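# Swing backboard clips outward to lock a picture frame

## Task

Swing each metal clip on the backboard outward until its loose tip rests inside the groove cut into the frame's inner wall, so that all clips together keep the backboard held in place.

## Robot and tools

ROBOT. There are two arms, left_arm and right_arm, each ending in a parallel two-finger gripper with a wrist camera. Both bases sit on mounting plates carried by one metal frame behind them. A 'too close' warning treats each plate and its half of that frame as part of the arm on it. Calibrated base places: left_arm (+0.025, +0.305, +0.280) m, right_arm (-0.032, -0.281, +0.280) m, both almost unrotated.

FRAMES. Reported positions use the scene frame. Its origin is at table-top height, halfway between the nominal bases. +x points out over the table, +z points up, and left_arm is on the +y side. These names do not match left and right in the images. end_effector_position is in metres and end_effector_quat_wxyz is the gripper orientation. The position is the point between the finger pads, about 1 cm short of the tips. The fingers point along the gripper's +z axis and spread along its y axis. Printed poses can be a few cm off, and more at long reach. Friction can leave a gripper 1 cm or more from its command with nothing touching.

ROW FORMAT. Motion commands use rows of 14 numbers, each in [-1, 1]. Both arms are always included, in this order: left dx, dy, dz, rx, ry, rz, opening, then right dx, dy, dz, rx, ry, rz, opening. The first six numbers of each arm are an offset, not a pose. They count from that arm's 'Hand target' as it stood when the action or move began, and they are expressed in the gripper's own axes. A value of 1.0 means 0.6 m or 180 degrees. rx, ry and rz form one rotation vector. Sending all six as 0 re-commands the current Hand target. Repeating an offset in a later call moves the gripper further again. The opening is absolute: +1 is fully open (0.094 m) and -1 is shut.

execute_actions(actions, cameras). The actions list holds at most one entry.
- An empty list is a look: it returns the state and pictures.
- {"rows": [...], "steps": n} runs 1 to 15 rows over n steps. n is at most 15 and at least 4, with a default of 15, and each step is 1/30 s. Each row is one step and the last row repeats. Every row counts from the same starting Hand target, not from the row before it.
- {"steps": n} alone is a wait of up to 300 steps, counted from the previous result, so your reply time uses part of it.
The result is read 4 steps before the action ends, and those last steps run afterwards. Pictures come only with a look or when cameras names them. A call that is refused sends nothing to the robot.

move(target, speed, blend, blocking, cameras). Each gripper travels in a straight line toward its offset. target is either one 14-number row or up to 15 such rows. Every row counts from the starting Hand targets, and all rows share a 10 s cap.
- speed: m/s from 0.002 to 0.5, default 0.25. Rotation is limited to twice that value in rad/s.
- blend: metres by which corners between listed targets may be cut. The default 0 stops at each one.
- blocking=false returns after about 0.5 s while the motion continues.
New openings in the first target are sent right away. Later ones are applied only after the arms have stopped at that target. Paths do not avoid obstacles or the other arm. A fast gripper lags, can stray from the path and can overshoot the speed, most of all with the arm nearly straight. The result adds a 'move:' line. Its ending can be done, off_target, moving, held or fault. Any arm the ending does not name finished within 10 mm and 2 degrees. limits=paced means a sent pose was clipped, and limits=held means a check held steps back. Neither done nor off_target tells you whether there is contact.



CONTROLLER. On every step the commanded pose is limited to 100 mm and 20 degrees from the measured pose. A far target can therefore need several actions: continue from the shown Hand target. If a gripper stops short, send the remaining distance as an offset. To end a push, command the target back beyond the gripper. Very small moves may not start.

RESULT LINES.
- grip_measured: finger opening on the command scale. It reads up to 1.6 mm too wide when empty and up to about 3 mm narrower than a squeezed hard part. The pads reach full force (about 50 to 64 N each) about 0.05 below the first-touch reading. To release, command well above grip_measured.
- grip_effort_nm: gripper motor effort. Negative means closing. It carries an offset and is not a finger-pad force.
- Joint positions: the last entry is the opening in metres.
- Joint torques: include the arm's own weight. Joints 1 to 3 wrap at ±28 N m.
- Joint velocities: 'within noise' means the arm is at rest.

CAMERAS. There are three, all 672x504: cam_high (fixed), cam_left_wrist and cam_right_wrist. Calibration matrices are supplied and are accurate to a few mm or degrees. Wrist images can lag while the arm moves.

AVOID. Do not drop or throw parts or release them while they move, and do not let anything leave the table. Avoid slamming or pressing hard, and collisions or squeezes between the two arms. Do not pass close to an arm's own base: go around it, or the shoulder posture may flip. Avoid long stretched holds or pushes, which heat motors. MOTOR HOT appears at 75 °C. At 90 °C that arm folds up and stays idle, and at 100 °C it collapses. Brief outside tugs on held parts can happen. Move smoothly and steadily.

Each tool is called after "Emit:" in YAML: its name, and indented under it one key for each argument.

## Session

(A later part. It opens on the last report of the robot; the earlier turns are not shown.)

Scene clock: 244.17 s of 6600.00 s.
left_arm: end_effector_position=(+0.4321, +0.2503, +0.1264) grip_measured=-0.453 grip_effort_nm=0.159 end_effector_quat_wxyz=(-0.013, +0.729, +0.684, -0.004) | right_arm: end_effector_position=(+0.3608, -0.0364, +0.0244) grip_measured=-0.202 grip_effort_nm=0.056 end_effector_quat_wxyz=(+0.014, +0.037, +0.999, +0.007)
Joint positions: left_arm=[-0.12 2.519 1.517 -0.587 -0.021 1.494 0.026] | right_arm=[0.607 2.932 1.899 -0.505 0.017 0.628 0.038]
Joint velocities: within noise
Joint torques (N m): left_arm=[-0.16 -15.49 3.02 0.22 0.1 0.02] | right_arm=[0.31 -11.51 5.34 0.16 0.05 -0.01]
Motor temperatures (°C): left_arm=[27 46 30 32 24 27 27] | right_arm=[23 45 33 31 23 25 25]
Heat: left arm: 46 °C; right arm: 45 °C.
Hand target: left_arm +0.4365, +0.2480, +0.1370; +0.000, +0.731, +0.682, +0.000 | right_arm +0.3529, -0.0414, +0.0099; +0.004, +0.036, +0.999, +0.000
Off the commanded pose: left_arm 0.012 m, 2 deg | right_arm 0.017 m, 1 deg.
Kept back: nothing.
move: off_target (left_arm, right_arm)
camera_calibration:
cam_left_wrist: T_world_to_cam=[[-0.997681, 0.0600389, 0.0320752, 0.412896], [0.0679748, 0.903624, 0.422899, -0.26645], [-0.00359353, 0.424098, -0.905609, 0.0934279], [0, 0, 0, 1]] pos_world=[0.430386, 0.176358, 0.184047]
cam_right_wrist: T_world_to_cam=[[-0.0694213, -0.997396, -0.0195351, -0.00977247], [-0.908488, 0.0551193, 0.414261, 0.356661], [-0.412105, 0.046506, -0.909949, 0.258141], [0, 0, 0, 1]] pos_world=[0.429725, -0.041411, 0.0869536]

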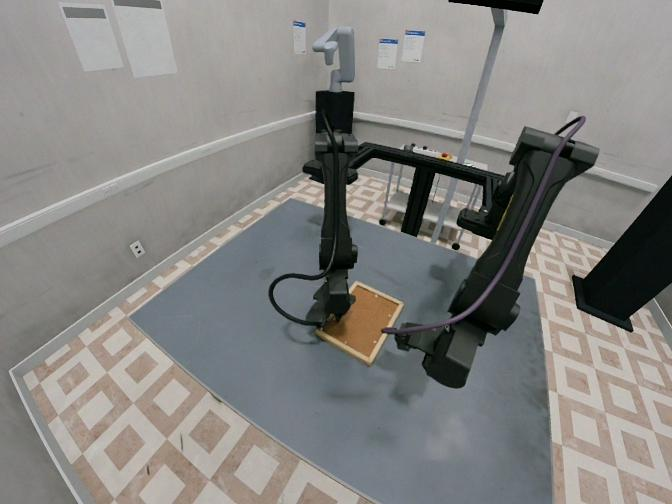

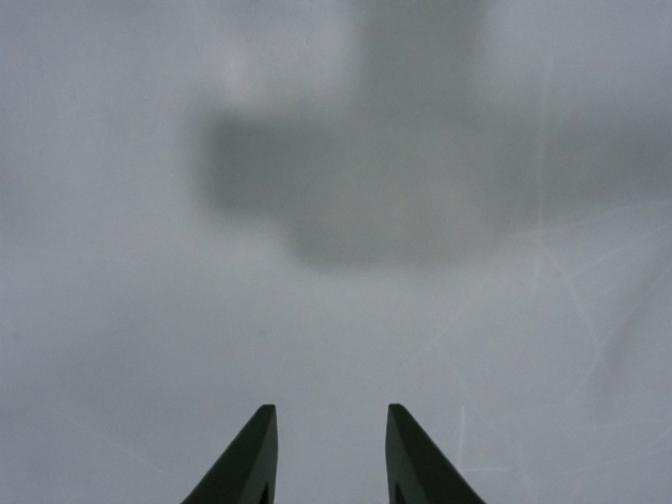

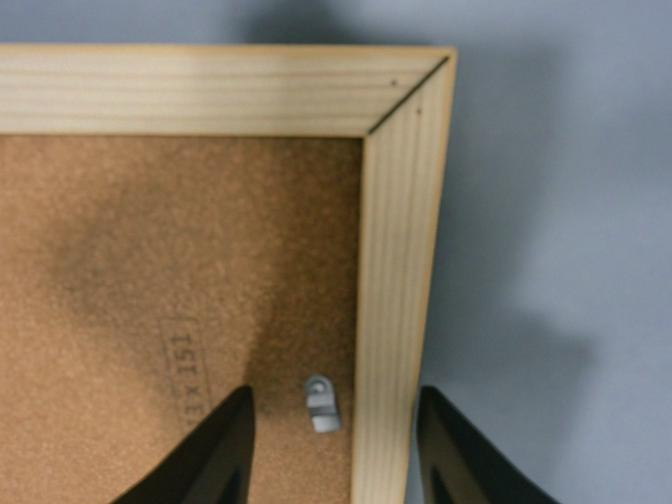

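Emit:
move:
  target:
    - [0,0,0,0,0,0,-0.45, 0,-0.003,-0.035,0,0,0,-0.12]
    - [0,0,0,0,0,0,-0.45, 0.0065,0.002,-0.035,0,0,0,-0.12]
    - [0,0,0,0,0,0,-0.45, 0.0065,0.002,0.002,0,0,0,-0.12]
  speed: 0.08

Emit:
zoom_image:
  camera: "cam_right_wrist"
  region: [200, 280, 420, 500]

Scene clock: 245.43 s of 6600.00 s.
left_arm: end_effector_position=(+0.4321, +0.2503, +0.1264) grip_measured=-0.453 grip_effort_nm=0.159 end_effector_quat_wxyz=(-0.013, +0.729, +0.684, -0.004) | right_arm: end_effector_position=(+0.3541, -0.0403, +0.0227) grip_measured=-0.122 grip_effort_nm=0.056 end_effector_quat_wxyz=(+0.008, +0.038, +0.999, +0.004)
Joint positions: left_arm=[-0.12 2.519 1.517 -0.587 -0.021 1.494 0.026] | right_arm=[0.608 2.924 1.871 -0.498 0.017 0.629 0.041]
Joint velocities: within noise
Joint torques (N m): left_arm=[-0.16 -15.49 3.03 0.22 0.1 0.03] | right_arm=[0.73 -10.96 6.38 0.21 0.03 0.04]
Motor temperatures (°C): left_arm=[27 46 30 32 24 27 27] | right_arm=[23 45 33 31 23 25 25]
Heat: left arm: 46 °C; right arm: 45 °C.
Hand target: left_arm +0.4365, +0.2480, +0.1370; +0.000, +0.731, +0.682, +0.000 | right_arm +0.3491, -0.0398, +0.0087; +0.004, +0.036, +0.999, +0.000
Off the commanded pose: left_arm 0.012 m, 2 deg | right_arm 0.015 m, 1 deg.
Kept back: nothing.
move: off_target (left_arm, right_arm)
camera_calibration:
cam_left_wrist: T_world_to_cam=[[-0.997681, 0.0600389, 0.0320752, 0.412896], [0.0679748, 0.903624, 0.422899, -0.26645], [-0.00359353, 0.424098, -0.905609, 0.0934279], [0, 0, 0, 1]] pos_world=[0.430386, 0.176358, 0.184047]
cam_right_wrist: T_world_to_cam=[[-0.0705515, -0.99744, -0.0116345, -0.0138921], [-0.903309, 0.0589369, 0.424923, 0.349578], [-0.423149, 0.0404885, -0.905155, 0.257487], [0, 0, 0, 1]] pos_world=[0.423753, -0.0448848, 0.0843606]

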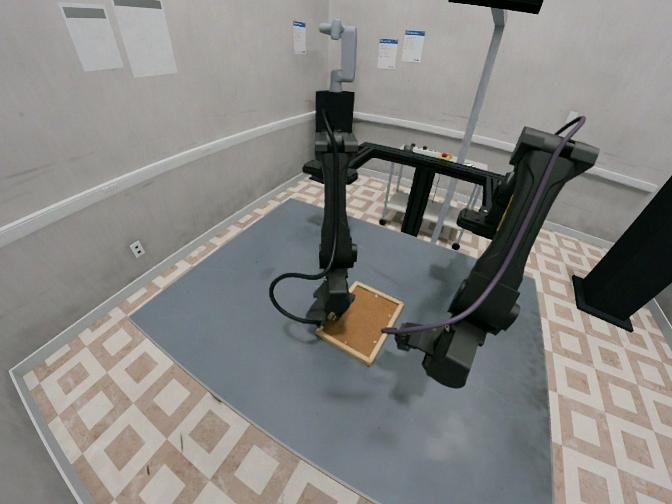

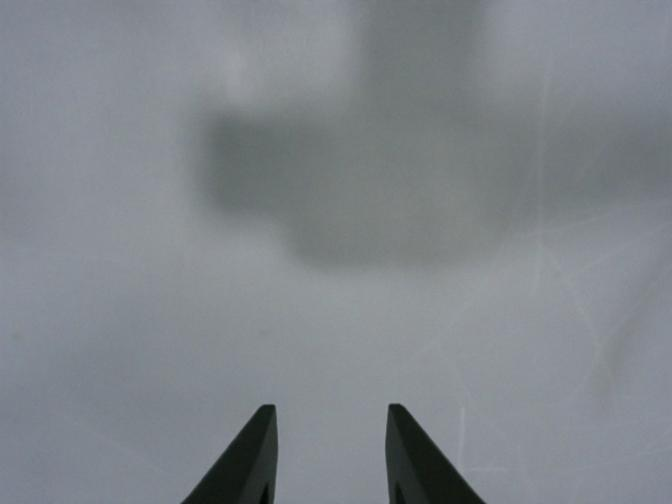

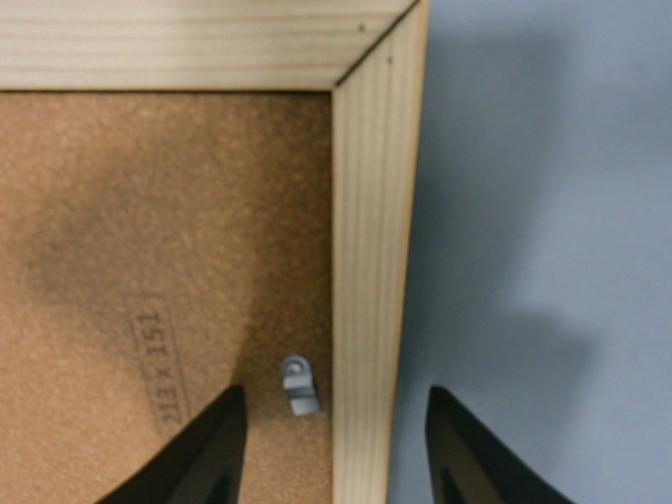

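Scaled by 2.291 from the camera's 672x504 image, which has a finer 960x720 frame.

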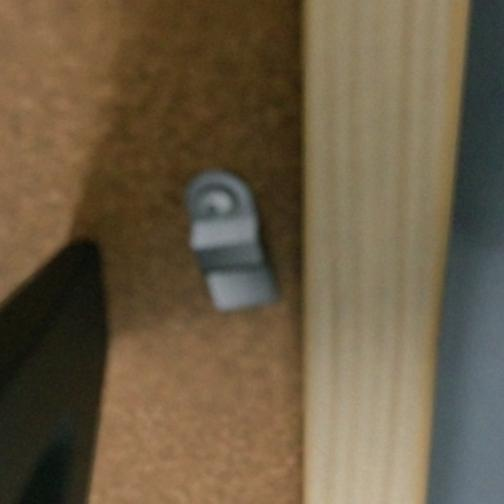

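Emit:
move:
  target:
    - [0,0,0,0,0,0,-0.45, 0,0,0,0,0,0,-0.36]
    - [0,0,0,0,0,0,-0.45, 0.001,-0.005,0,0,0,0,-0.46]
  speed: 0.03

Emit:
zoom_image:
  camera: "cam_right_wrist"
  region: [200, 280, 420, 500]

Scene clock: 247.57 s of 6600.00 s.
left_arm: end_effector_position=(+0.4321, +0.2503, +0.1264) grip_measured=-0.453 grip_effort_nm=0.159 end_effector_quat_wxyz=(-0.013, +0.729, +0.684, -0.004) | right_arm: end_effector_position=(+0.3564, -0.0392, +0.0227) grip_measured=-0.458 grip_effort_nm=-0.144 end_effector_quat_wxyz=(+0.013, +0.038, +0.999, +0.006)
Joint positions: left_arm=[-0.12 2.519 1.517 -0.587 -0.021 1.494 0.026] | right_arm=[0.608 2.924 1.871 -0.488 0.018 0.629 0.025]
Joint velocities: within noise
Joint torques (N m): left_arm=[-0.16 -15.5 3.04 0.22 0.1 0.02] | right_arm=[0.25 -11.56 4.64 0.22 0.05 0]
Motor temperatures (°C): left_arm=[27 46 30 32 24 27 27] | right_arm=[23 45 33 30 23 25 25]
Heat: left arm: 46 °C; right arm: 45 °C.
Hand target: left_arm +0.4365, +0.2480, +0.1370; +0.000, +0.731, +0.682, +0.000 | right_arm +0.3483, -0.0427, +0.0087; +0.004, +0.036, +0.999, +0.000
Off the commanded pose: left_arm 0.012 m, 2 deg | right_arm 0.017 m, 1 deg.
Kept back: nothing.
move: off_target (left_arm, right_arm); target 2's new opening was sent with right_arm's hand 0.017 m and 1 deg from that target
camera_calibration:
cam_left_wrist: T_world_to_cam=[[-0.997681, 0.0600389, 0.0320752, 0.412896], [0.0679748, 0.903624, 0.422899, -0.26645], [-0.00359353, 0.424098, -0.905609, 0.0934279], [0, 0, 0, 1]] pos_world=[0.430386, 0.176358, 0.184047]
cam_right_wrist: T_world_to_cam=[[-0.0705991, -0.997375, -0.0161124, -0.0125491], [-0.907404, 0.0575051, 0.416307, 0.353219], [-0.414288, 0.0440113, -0.909081, 0.255562], [0, 0, 0, 1]] pos_world=[0.425502, -0.0440757, 0.0850767]

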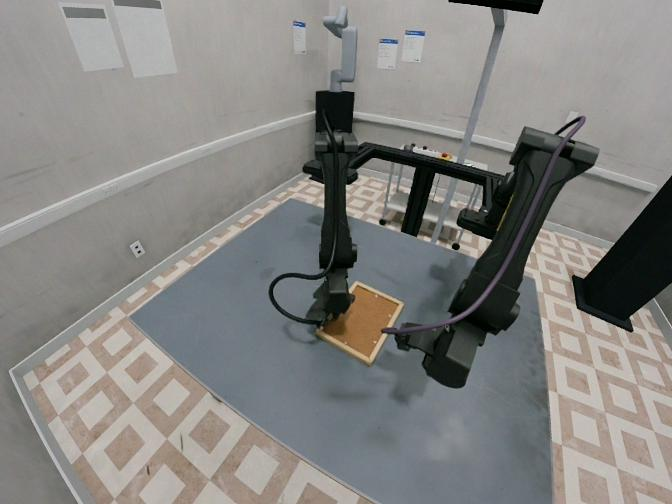

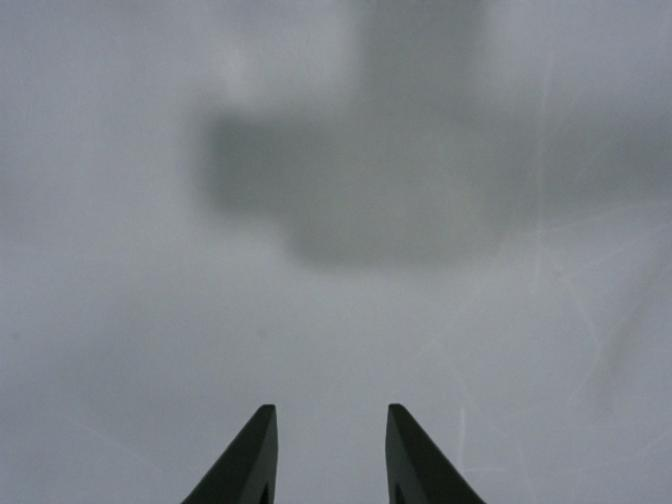

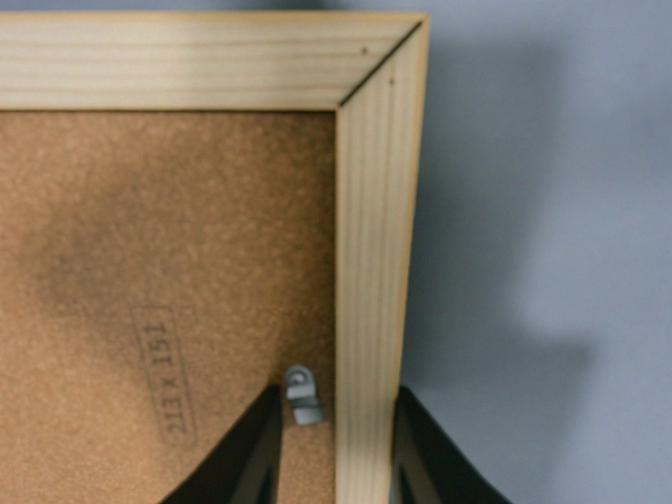

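Scaled by 2.291 from the camera's 672x504 image, which has a finer 960x720 frame.

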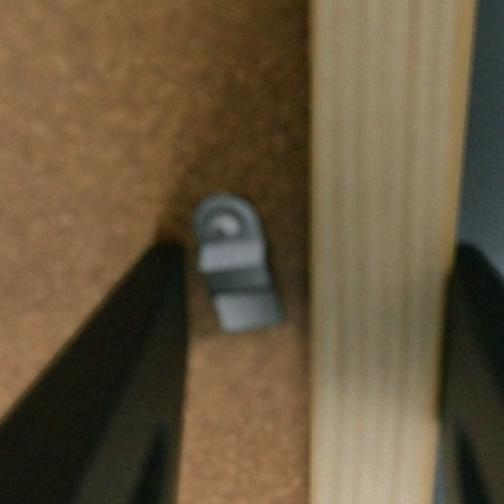

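Emit:
move:
  target:
    - [0,0,0,0,0,0,-0.45, -0.007,0,-0.035,0,0,0,-0.1]
    - [0,0,0,0,0,0,-0.45, -0.0016,-0.0038,-0.035,0,0,0,-0.1]
    - [0,0,0,0,0,0,-0.45, -0.0016,-0.0038,0.0,0,0,0,-0.1]
  speed: 0.08

Emit:
zoom_image:
  camera: "cam_right_wrist"
  region: [200, 280, 420, 500]

Scene clock: 249.43 s of 6600.00 s.
left_arm: end_effector_position=(+0.4321, +0.2503, +0.1264) grip_measured=-0.453 grip_effort_nm=0.154 end_effector_quat_wxyz=(-0.013, +0.729, +0.684, -0.004) | right_arm: end_effector_position=(+0.3493, -0.0436, +0.0223) grip_measured=-0.102 grip_effort_nm=0.051 end_effector_quat_wxyz=(+0.004, +0.037, +0.999, +0.000)
Joint positions: left_arm=[-0.12 2.519 1.517 -0.587 -0.021 1.494 0.026] | right_arm=[0.608 2.916 1.849 -0.496 0.018 0.629 0.042]
Joint velocities: within noise
Joint torques (N m): left_arm=[-0.16 -15.5 3.03 0.22 0.1 0.01] | right_arm=[0.01 -10.92 6.23 0.31 0.04 -0.1]
Motor temperatures (°C): left_arm=[27 46 30 32 24 27 27] | right_arm=[23 45 33 30 23 25 25]
Heat: left arm: 46 °C; right arm: 45 °C.
Hand target: left_arm +0.4365, +0.2481, +0.1370; +0.000, +0.731, +0.682, +0.000 | right_arm +0.3490, -0.0451, +0.0087; +0.004, +0.036, +0.999, -0.001
Off the commanded pose: left_arm 0.012 m, 2 deg | right_arm 0.014 m, 0 deg.
Kept back: nothing.
move: off_target (left_arm, right_arm)
camera_calibration:
cam_left_wrist: T_world_to_cam=[[-0.997681, 0.0600389, 0.0320752, 0.412896], [0.0679748, 0.903624, 0.422899, -0.26645], [-0.00359353, 0.424098, -0.905609, 0.0934279], [0, 0, 0, 1]] pos_world=[0.430386, 0.176358, 0.184047]
cam_right_wrist: T_world_to_cam=[[-0.0701016, -0.997533, -0.00370031, -0.0178693], [-0.899514, 0.0616089, 0.432527, 0.344171], [-0.431232, 0.0336493, -0.901613, 0.257731], [0, 0, 0, 1]] pos_world=[0.419475, -0.0477017, 0.0834445]

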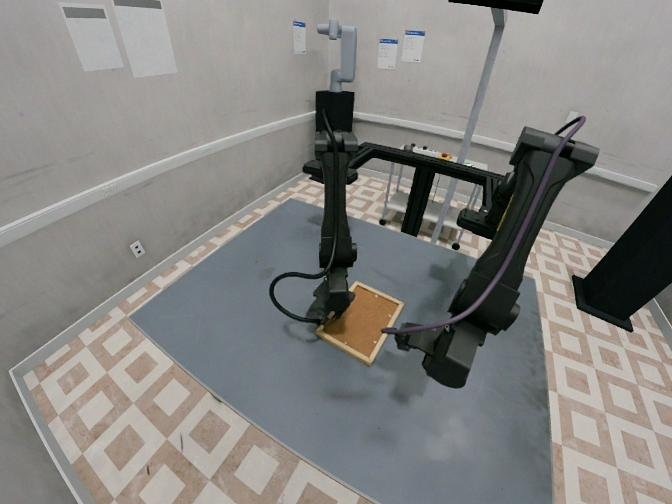

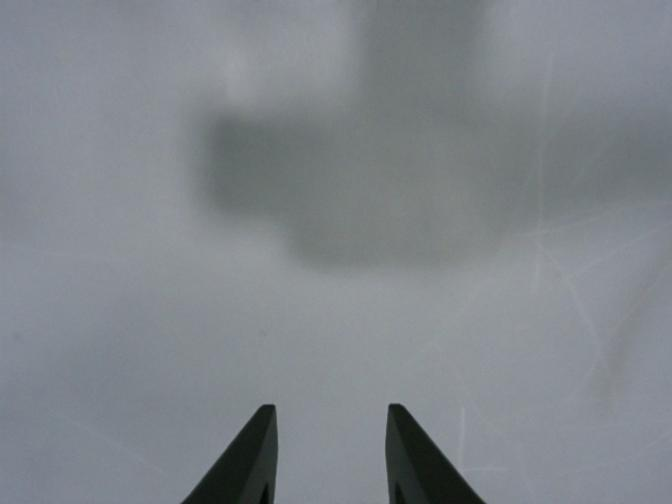

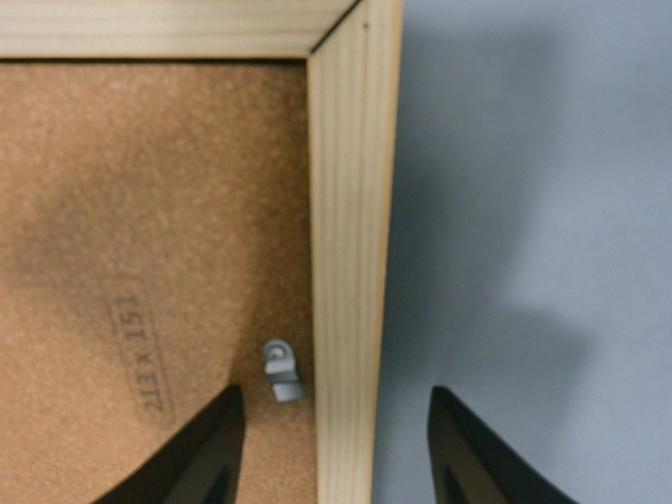

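Scaled by 2.291 from the camera's 672x504 image, which has a finer 960x720 frame.

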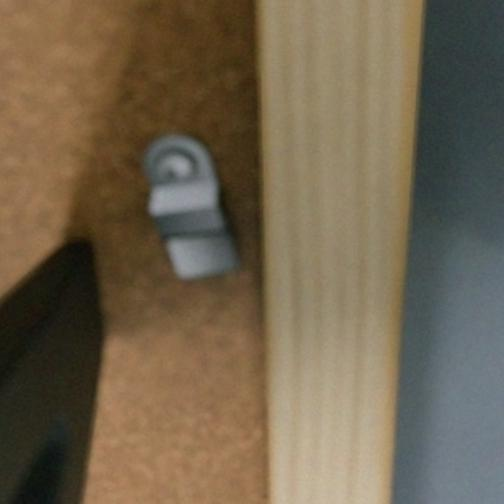

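Emit:
move:
  target:
    - [0,0,0,0,0,0,-0.45, -0.014,0,-0.035,0,0,0,-0.1]
    - [0,0,0,0,0,0,-0.45, -0.0065,0.0,-0.035,0,0,0,-0.1]
    - [0,0,0,0,0,0,-0.45, -0.0065,0.0,0.0,0,0,0,-0.1]
  speed: 0.08

Emit:
zoom_image:
  camera: "cam_right_wrist"
  region: [200, 280, 420, 500]

Scene clock: 250.70 s of 6600.00 s.
left_arm: end_effector_position=(+0.4321, +0.2503, +0.1264) grip_measured=-0.453 grip_effort_nm=0.159 end_effector_quat_wxyz=(-0.013, +0.729, +0.684, -0.004) | right_arm: end_effector_position=(+0.3561, -0.0414, +0.0226) grip_measured=-0.102 grip_effort_nm=0.046 end_effector_quat_wxyz=(+0.010, +0.036, +0.999, +0.004)
Joint positions: left_arm=[-0.12 2.519 1.517 -0.587 -0.021 1.494 0.026] | right_arm=[0.604 2.925 1.873 -0.496 0.018 0.623 0.042]
Joint velocities: within noise
Joint torques (N m): left_arm=[-0.16 -15.5 3.03 0.22 0.1 0.02] | right_arm=[-0.08 -11.18 6.12 0.23 0.02 -0.05]
Motor temperatures (°C): left_arm=[27 46 30 32 24 27 27] | right_arm=[23 45 33 30 23 25 25]
Heat: left arm: 46 °C; right arm: 45 °C.
Hand target: left_arm +0.4365, +0.2481, +0.1370; +0.000, +0.731, +0.682, +0.000 | right_arm +0.3530, -0.0454, +0.0087; +0.004, +0.036, +0.999, -0.001
Off the commanded pose: left_arm 0.012 m, 2 deg | right_arm 0.015 m, 1 deg.
Kept back: nothing.
move: off_target (left_arm, right_arm)
camera_calibration:
cam_left_wrist: T_world_to_cam=[[-0.997681, 0.0600389, 0.0320752, 0.412896], [0.0679748, 0.903624, 0.422899, -0.26645], [-0.00359353, 0.424098, -0.905609, 0.0934279], [0, 0, 0, 1]] pos_world=[0.430386, 0.176358, 0.184047]
cam_right_wrist: T_world_to_cam=[[-0.0679187, -0.997618, -0.0120217, -0.0158237], [-0.904899, 0.0565227, 0.421856, 0.351993], [-0.420172, 0.0395303, -0.906583, 0.257271], [0, 0, 0, 1]] pos_world=[0.425542, -0.0458516, 0.0845565]

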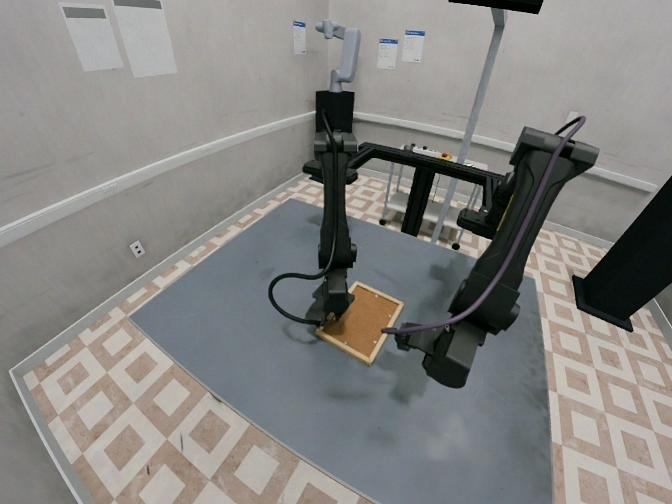

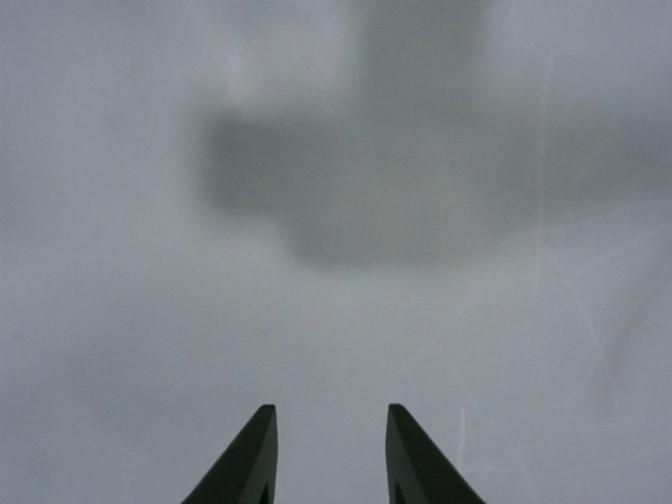

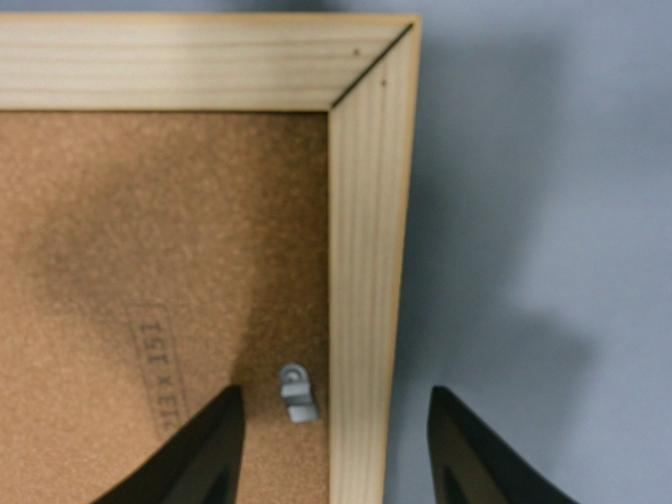

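Scaled by 2.291 from the camera's 672x504 image, which has a finer 960x720 frame.

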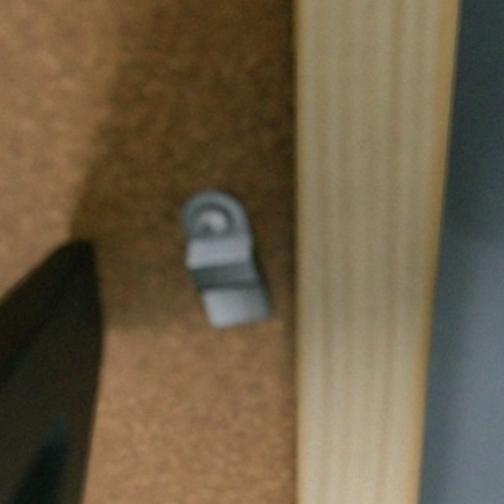

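Emit:
move:
  target:
    - [0,0,0,0,0,0,-0.45, -0.006,0,-0.035,0,0,0,-0.1]
    - [0,0,0,0,0,0,-0.45, 0.0028,-0.0018,-0.035,0,0,0,-0.1]
    - [0,0,0,0,0,0,-0.45, 0.0028,-0.0018,0.0,0,0,0,-0.1]
  speed: 0.08

Emit:
zoom_image:
  camera: "cam_right_wrist"
  region: [200, 280, 420, 500]

Scene clock: 251.83 s of 6600.00 s.
left_arm: end_effector_position=(+0.4321, +0.2503, +0.1264) grip_measured=-0.453 grip_effort_nm=0.154 end_effector_quat_wxyz=(-0.013, +0.729, +0.684, -0.004) | right_arm: end_effector_position=(+0.3518, -0.0440, +0.0224) grip_measured=-0.102 grip_effort_nm=0.051 end_effector_quat_wxyz=(+0.005, +0.036, +0.999, +0.000)
Joint positions: left_arm=[-0.12 2.519 1.517 -0.587 -0.021 1.494 0.026] | right_arm=[0.604 2.92 1.859 -0.499 0.018 0.622 0.042]
Joint velocities: within noise
Joint torques (N m): left_arm=[-0.17 -15.49 3.02 0.22 0.1 0.02] | right_arm=[-0.05 -11.11 6.41 0.3 0.06 -0.09]
Motor temperatures (°C): left_arm=[27 46 30 32 24 27 26] | right_arm=[23 45 33 30 23 25 25]
Heat: left arm: 46 °C; right arm: 45 °C.
Hand target: left_arm +0.4365, +0.2481, +0.1370; +0.000, +0.731, +0.682, +0.000 | right_arm +0.3513, -0.0462, +0.0088; +0.004, +0.036, +0.999, +0.000
Off the commanded pose: left_arm 0.012 m, 2 deg | right_arm 0.014 m, 0 deg.
Kept back: nothing.
move: off_target (left_arm, right_arm)
camera_calibration:
cam_left_wrist: T_world_to_cam=[[-0.997681, 0.0600389, 0.0320752, 0.412896], [0.0679748, 0.903624, 0.422899, -0.26645], [-0.00359353, 0.424098, -0.905609, 0.0934279], [0, 0, 0, 1]] pos_world=[0.430386, 0.176358, 0.184047]
cam_right_wrist: T_world_to_cam=[[-0.0670798, -0.997735, -0.00493869, -0.0191951], [-0.900518, 0.0584109, 0.430877, 0.346708], [-0.429613, 0.0333505, -0.902397, 0.25831], [0, 0, 0, 1]] pos_world=[0.421903, -0.0480179, 0.0836152]

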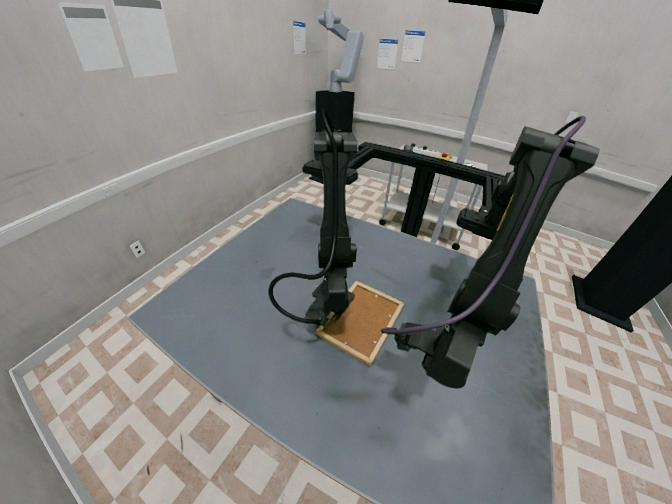

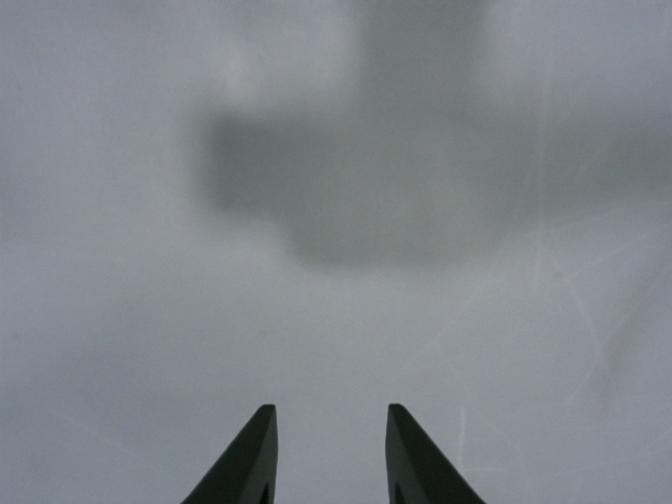

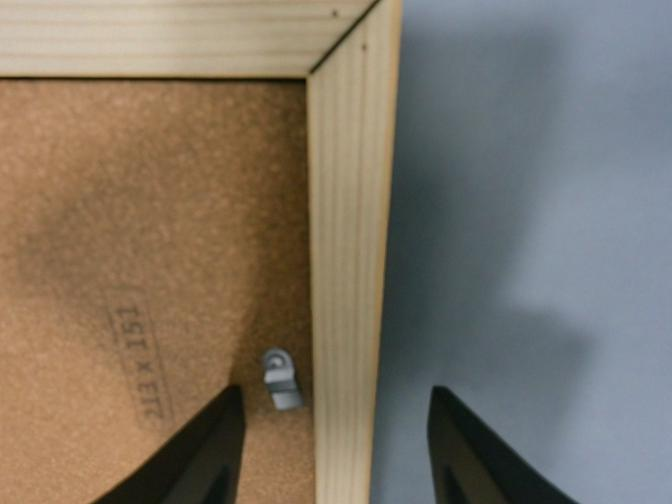

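Scaled by 2.291 from the camera's 672x504 image, which has a finer 960x720 frame.

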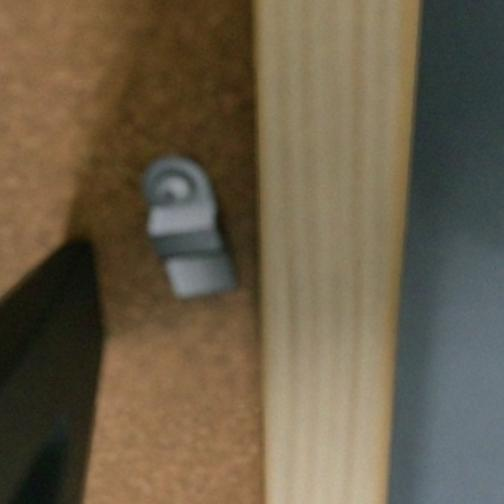

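Emit:
move:
  target:
    - [0,0,0,0,0,0,-0.45, 0,0,0,0,0,0,-0.36]
  speed: 0.03

Emit:
zoom_image:
  camera: "cam_right_wrist"
  region: [200, 280, 420, 500]

Scene clock: 252.77 s of 6600.00 s.
left_arm: end_effector_position=(+0.4321, +0.2503, +0.1264) grip_measured=-0.453 grip_effort_nm=0.159 end_effector_quat_wxyz=(-0.013, +0.729, +0.684, -0.004) | right_arm: end_effector_position=(+0.3531, -0.0428, +0.0224) grip_measured=-0.358 grip_effort_nm=-0.115 end_effector_quat_wxyz=(+0.007, +0.036, +0.999, +0.003)
Joint positions: left_arm=[-0.12 2.519 1.517 -0.587 -0.021 1.494 0.026] | right_arm=[0.604 2.92 1.859 -0.492 0.016 0.622 0.03]
Joint velocities: within noise
Joint torques (N m): left_arm=[-0.16 -15.5 3.03 0.22 0.1 0.02] | right_arm=[-0.02 -11.08 6.2 0.22 0.02 -0.04]
Motor temperatures (°C): left_arm=[27 46 30 32 24 27 26] | right_arm=[23 45 33 30 23 25 25]
Heat: left arm: 46 °C; right arm: 45 °C.
Hand target: left_arm +0.4365, +0.2481, +0.1370; +0.000, +0.731, +0.682, +0.000 | right_arm +0.3513, -0.0463, +0.0088; +0.004, +0.036, +0.999, +0.000
Off the commanded pose: left_arm 0.012 m, 2 deg | right_arm 0.014 m, 1 deg.
Kept back: nothing.
move: off_target (left_arm, right_arm)
camera_calibration:
cam_left_wrist: T_world_to_cam=[[-0.997681, 0.0600389, 0.0320752, 0.412896], [0.0679748, 0.903624, 0.422899, -0.26645], [-0.00359353, 0.424098, -0.905609, 0.0934279], [0, 0, 0, 1]] pos_world=[0.430386, 0.176358, 0.184047]
cam_right_wrist: T_world_to_cam=[[-0.0671153, -0.997688, -0.0106904, -0.0177313], [-0.902734, 0.0561575, 0.426517, 0.348635], [-0.424931, 0.0382765, -0.904416, 0.257472], [0, 0, 0, 1]] pos_world=[0.422942, -0.0471239, 0.0839738]

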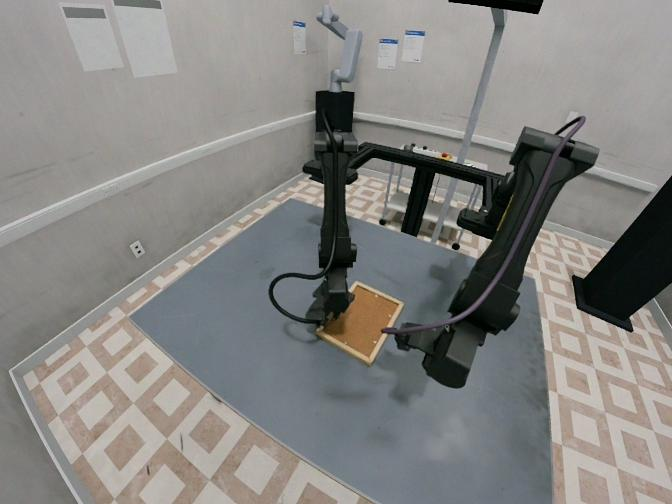

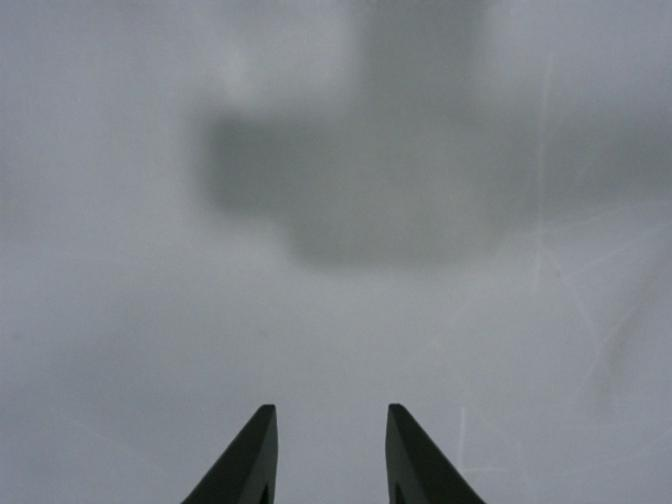

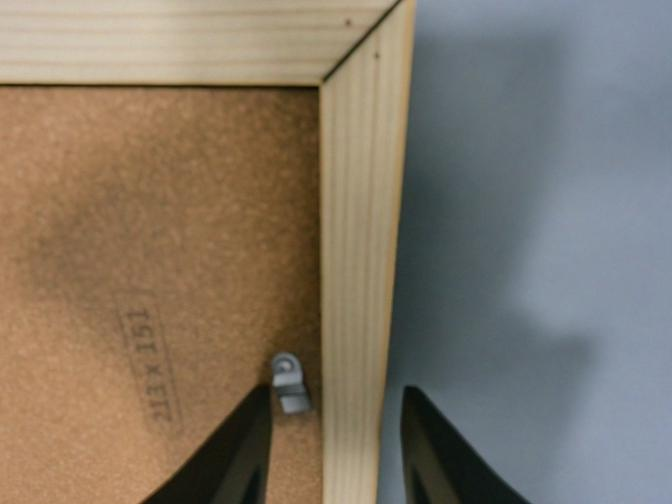

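Scaled by 2.291 from the camera's 672x504 image, which has a finer 960x720 frame.

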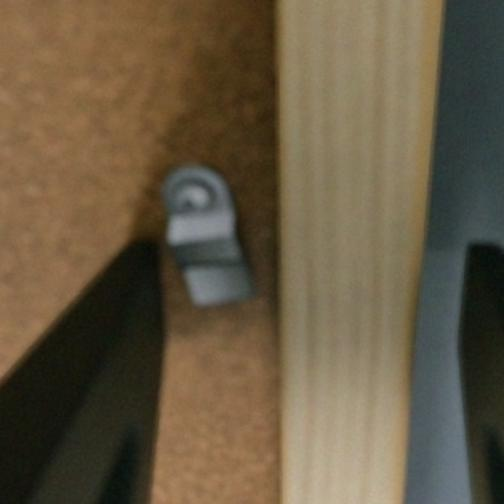

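Emit:
move:
  target:
    - [0,0,0,0,0,0,-0.45, 0.001,-0.004,0,0,0,0,-0.44]
  speed: 0.03

Emit:
zoom_image:
  camera: "cam_right_wrist"
  region: [200, 280, 420, 500]

Scene clock: 253.70 s of 6600.00 s.
left_arm: end_effector_position=(+0.4321, +0.2503, +0.1264) grip_measured=-0.453 grip_effort_nm=0.159 end_effector_quat_wxyz=(-0.013, +0.729, +0.684, -0.004) | right_arm: end_effector_position=(+0.3538, -0.0423, +0.0224) grip_measured=-0.438 grip_effort_nm=-0.125 end_effector_quat_wxyz=(+0.008, +0.035, +0.999, +0.004)
Joint positions: left_arm=[-0.12 2.519 1.517 -0.587 -0.021 1.494 0.026] | right_arm=[0.604 2.92 1.859 -0.489 0.016 0.62 0.026]
Joint velocities: within noise
Joint torques (N m): left_arm=[-0.17 -15.5 3.02 0.22 0.1 0.02] | right_arm=[-0.42 -11.54 5.01 0.31 0.07 -0.03]
Motor temperatures (°C): left_arm=[27 46 30 32 24 27 26] | right_arm=[23 45 33 30 23 25 25]
Heat: left arm: 46 °C; right arm: 45 °C.
Hand target: left_arm +0.4365, +0.2481, +0.1370; +0.000, +0.731, +0.682, +0.000 | right_arm +0.3506, -0.0486, +0.0088; +0.005, +0.036, +0.999, +0.000
Off the commanded pose: left_arm 0.012 m, 2 deg | right_arm 0.015 m, 1 deg.
Kept back: nothing.
move: off_target (left_arm, right_arm)
camera_calibration:
cam_left_wrist: T_world_to_cam=[[-0.997681, 0.0600389, 0.0320752, 0.412896], [0.0679748, 0.903624, 0.422899, -0.26645], [-0.00359353, 0.424098, -0.905609, 0.0934279], [0, 0, 0, 1]] pos_world=[0.430386, 0.176358, 0.184047]
cam_right_wrist: T_world_to_cam=[[-0.0656009, -0.997762, -0.0129639, -0.0176697], [-0.90398, 0.0539238, 0.42416, 0.349624], [-0.422512, 0.0395444, -0.905494, 0.256981], [0, 0, 0, 1]] pos_world=[0.423472, -0.0466454, 0.0841693]

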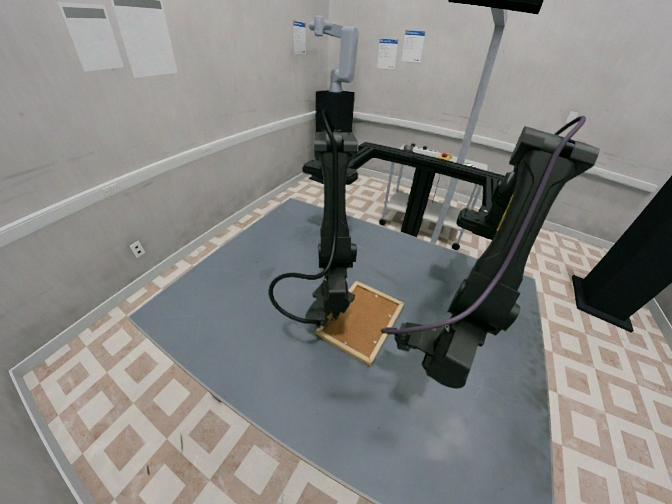

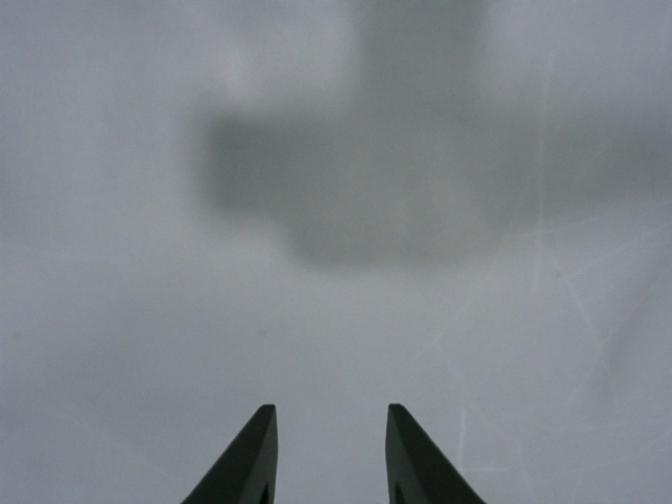

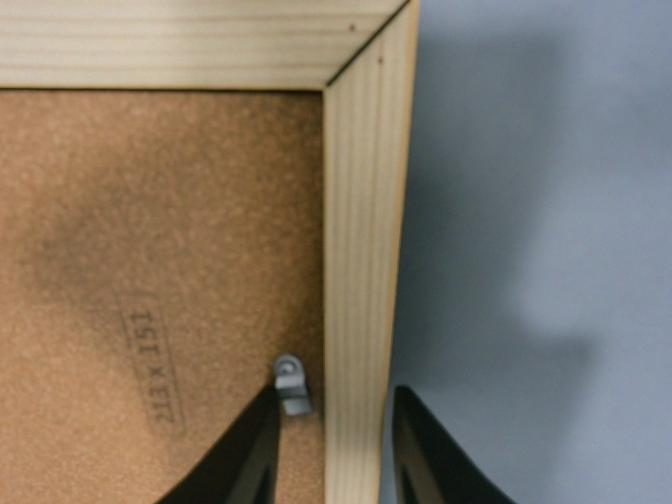

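Scaled by 2.291 from the camera's 672x504 image, which has a finer 960x720 frame.

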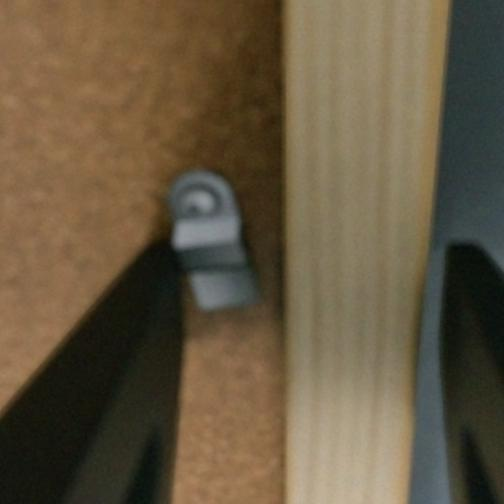

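Emit:
move:
  target:
    - [0,0,0,0,0,0,-0.45, 0.001,-0.006,0,0,0,0,-0.54]
  speed: 0.03

Emit:
zoom_image:
  camera: "cam_right_wrist"
  region: [200, 280, 420, 500]

Scene clock: 254.63 s of 6600.00 s.
left_arm: end_effector_position=(+0.4321, +0.2503, +0.1264) grip_measured=-0.453 grip_effort_nm=0.154 end_effector_quat_wxyz=(-0.013, +0.729, +0.684, -0.004) | right_arm: end_effector_position=(+0.3550, -0.0429, +0.0224) grip_measured=-0.537 grip_effort_nm=-0.164 end_effector_quat_wxyz=(+0.009, +0.034, +0.999, +0.006)
Joint positions: left_arm=[-0.12 2.519 1.517 -0.587 -0.021 1.494 0.026] | right_arm=[0.6 2.92 1.859 -0.486 0.012 0.615 0.022]
Joint velocities: within noise
Joint torques (N m): left_arm=[-0.17 -15.5 3.04 0.22 0.1 0.02] | right_arm=[-0.57 -12.11 3.41 0.36 0.02 -0.08]
Motor temperatures (°C): left_arm=[27 46 30 32 24 27 26] | right_arm=[23 45 33 30 23 25 25]
Heat: left arm: 46 °C; right arm: 45 °C.
Hand target: left_arm +0.4365, +0.2481, +0.1370; +0.000, +0.731, +0.682, +0.000 | right_arm +0.3498, -0.0522, +0.0088; +0.005, +0.036, +0.999, +0.000
Off the commanded pose: left_arm 0.012 m, 2 deg | right_arm 0.017 m, 1 deg.
Kept back: nothing.
move: off_target (left_arm, right_arm)
camera_calibration:
cam_left_wrist: T_world_to_cam=[[-0.997681, 0.0600389, 0.0320752, 0.412896], [0.0679748, 0.903624, 0.422899, -0.26645], [-0.00359353, 0.424098, -0.905609, 0.0934279], [0, 0, 0, 1]] pos_world=[0.430386, 0.176358, 0.184047]
cam_right_wrist: T_world_to_cam=[[-0.0640386, -0.997799, -0.0171825, -0.0186697], [-0.904275, 0.0507361, 0.423925, 0.350672], [-0.42212, 0.0426853, -0.905534, 0.257477], [0, 0, 0, 1]] pos_world=[0.424595, -0.0474109, 0.0841748]

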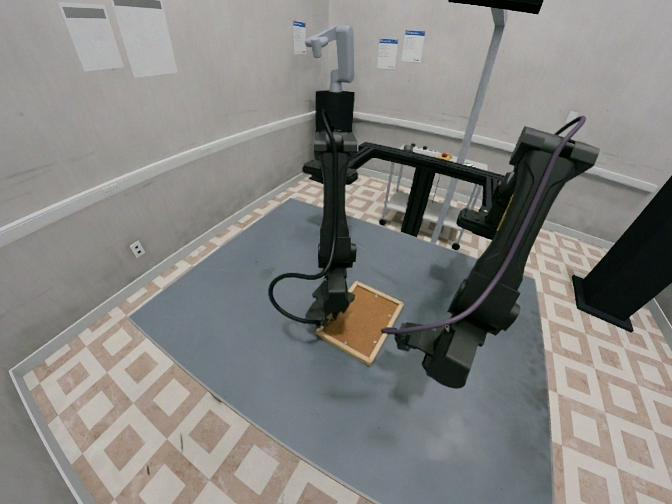

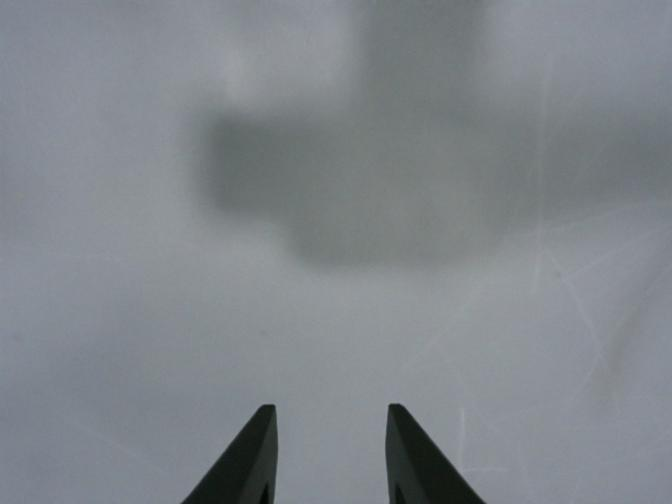

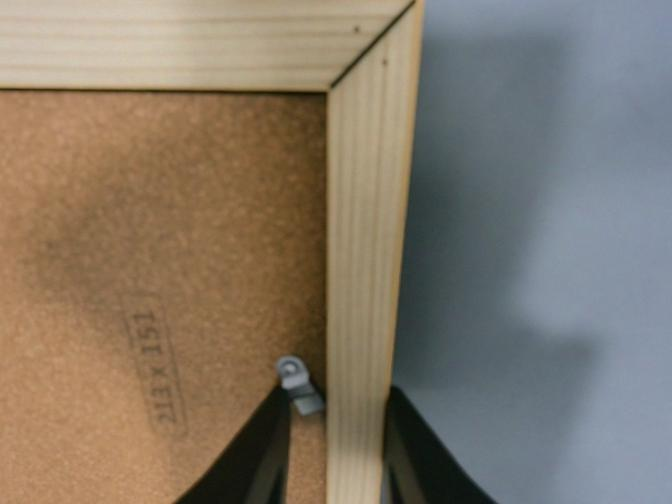

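Scaled by 2.291 from the camera's 672x504 image, which has a finer 960x720 frame.

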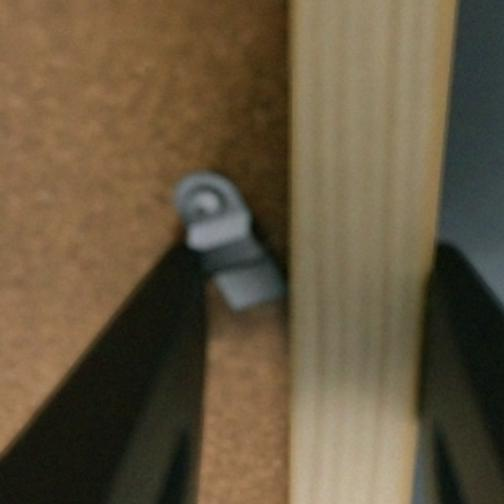

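Emit:
move:
  target:
    - [0,0,0,0,0,0,-0.45, 0.0,-0.006,0,0,0,0,-0.6]
  speed: 0.03

Emit:
zoom_image:
  camera: "cam_right_wrist"
  region: [200, 280, 420, 500]

Scene clock: 255.57 s of 6600.00 s.
left_arm: end_effector_position=(+0.4321, +0.2503, +0.1264) grip_measured=-0.453 grip_effort_nm=0.159 end_effector_quat_wxyz=(-0.013, +0.729, +0.684, -0.004) | right_arm: end_effector_position=(+0.3550, -0.0452, +0.0215) grip_measured=-0.598 grip_effort_nm=-0.159 end_effector_quat_wxyz=(+0.008, +0.034, +0.999, +0.007)
Joint positions: left_arm=[-0.12 2.519 1.517 -0.587 -0.021 1.494 0.026] | right_arm=[0.595 2.92 1.854 -0.482 0.01 0.609 0.019]
Joint velocities: within noise
Joint torques (N m): left_arm=[-0.16 -15.49 3.02 0.23 0.09 0.02] | right_arm=[-0.73 -12.51 2.91 0.4 0.06 -0.14]
Motor temperatures (°C): left_arm=[27 46 30 32 24 27 26] | right_arm=[23 45 33 30 23 25 25]
Heat: left arm: 46 °C; right arm: 45 °C.
Hand target: left_arm +0.4365, +0.2481, +0.1370; +0.000, +0.731, +0.682, +0.000 | right_arm +0.3494, -0.0558, +0.0088; +0.004, +0.036, +0.999, -0.001
Off the commanded pose: left_arm 0.012 m, 2 deg | right_arm 0.017 m, 1 deg.
Kept back: nothing.
move: off_target (left_arm, right_arm)
camera_calibration:
cam_left_wrist: T_world_to_cam=[[-0.997681, 0.0600389, 0.0320752, 0.412896], [0.0679748, 0.903624, 0.422899, -0.26645], [-0.00359353, 0.424098, -0.905609, 0.0934279], [0, 0, 0, 1]] pos_world=[0.430386, 0.176358, 0.184047]
cam_right_wrist: T_world_to_cam=[[-0.0636285, -0.997797, -0.0187978, -0.0210236], [-0.903441, 0.0495891, 0.425834, 0.350817], [-0.423964, 0.0440779, -0.904606, 0.257491], [0, 0, 0, 1]] pos_world=[0.424772, -0.0497236, 0.0831426]

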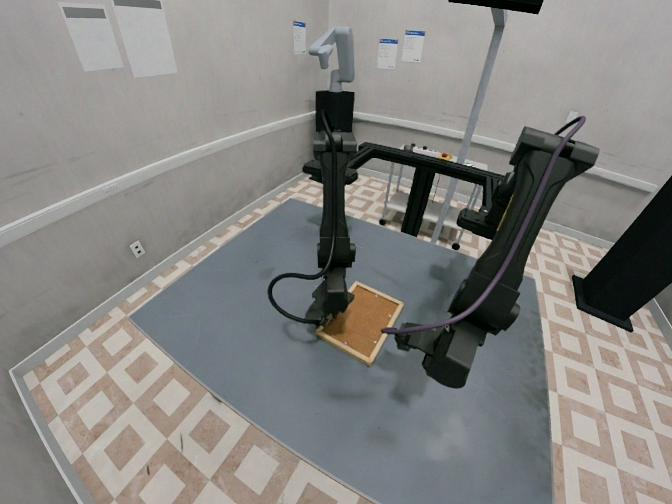

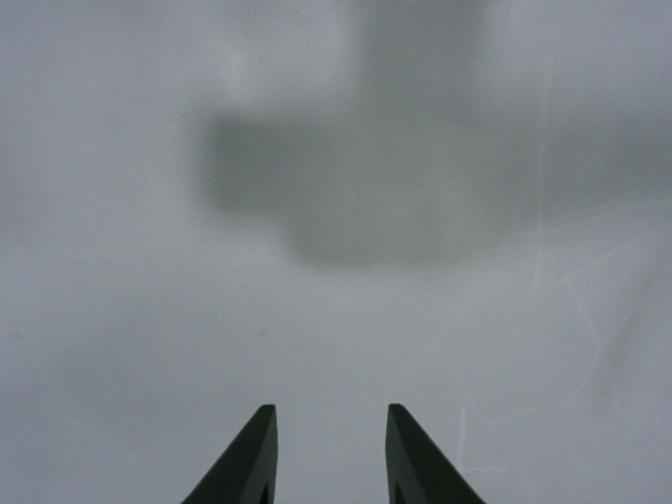

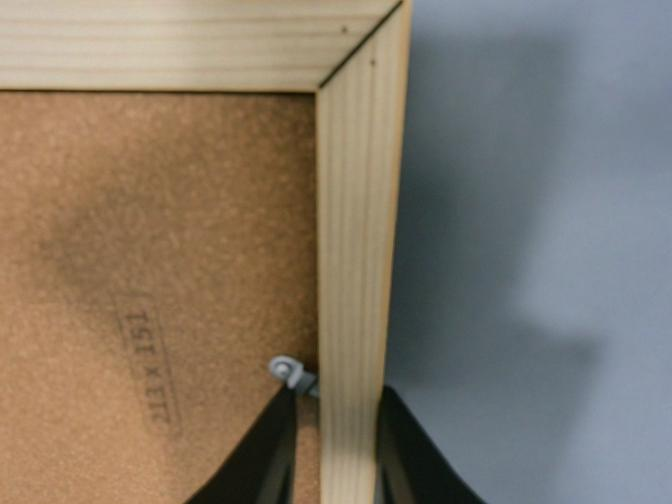

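Scaled by 2.291 from the camera's 672x504 image, which has a finer 960x720 frame.

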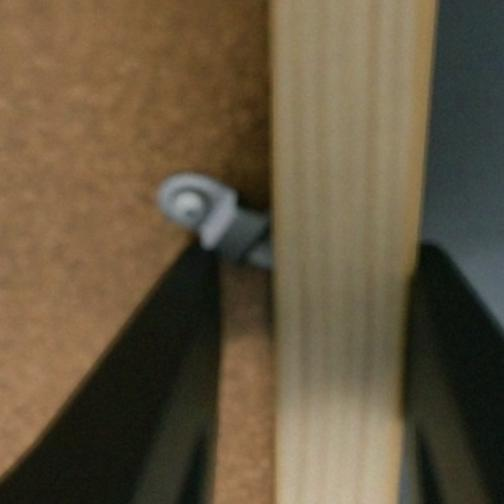

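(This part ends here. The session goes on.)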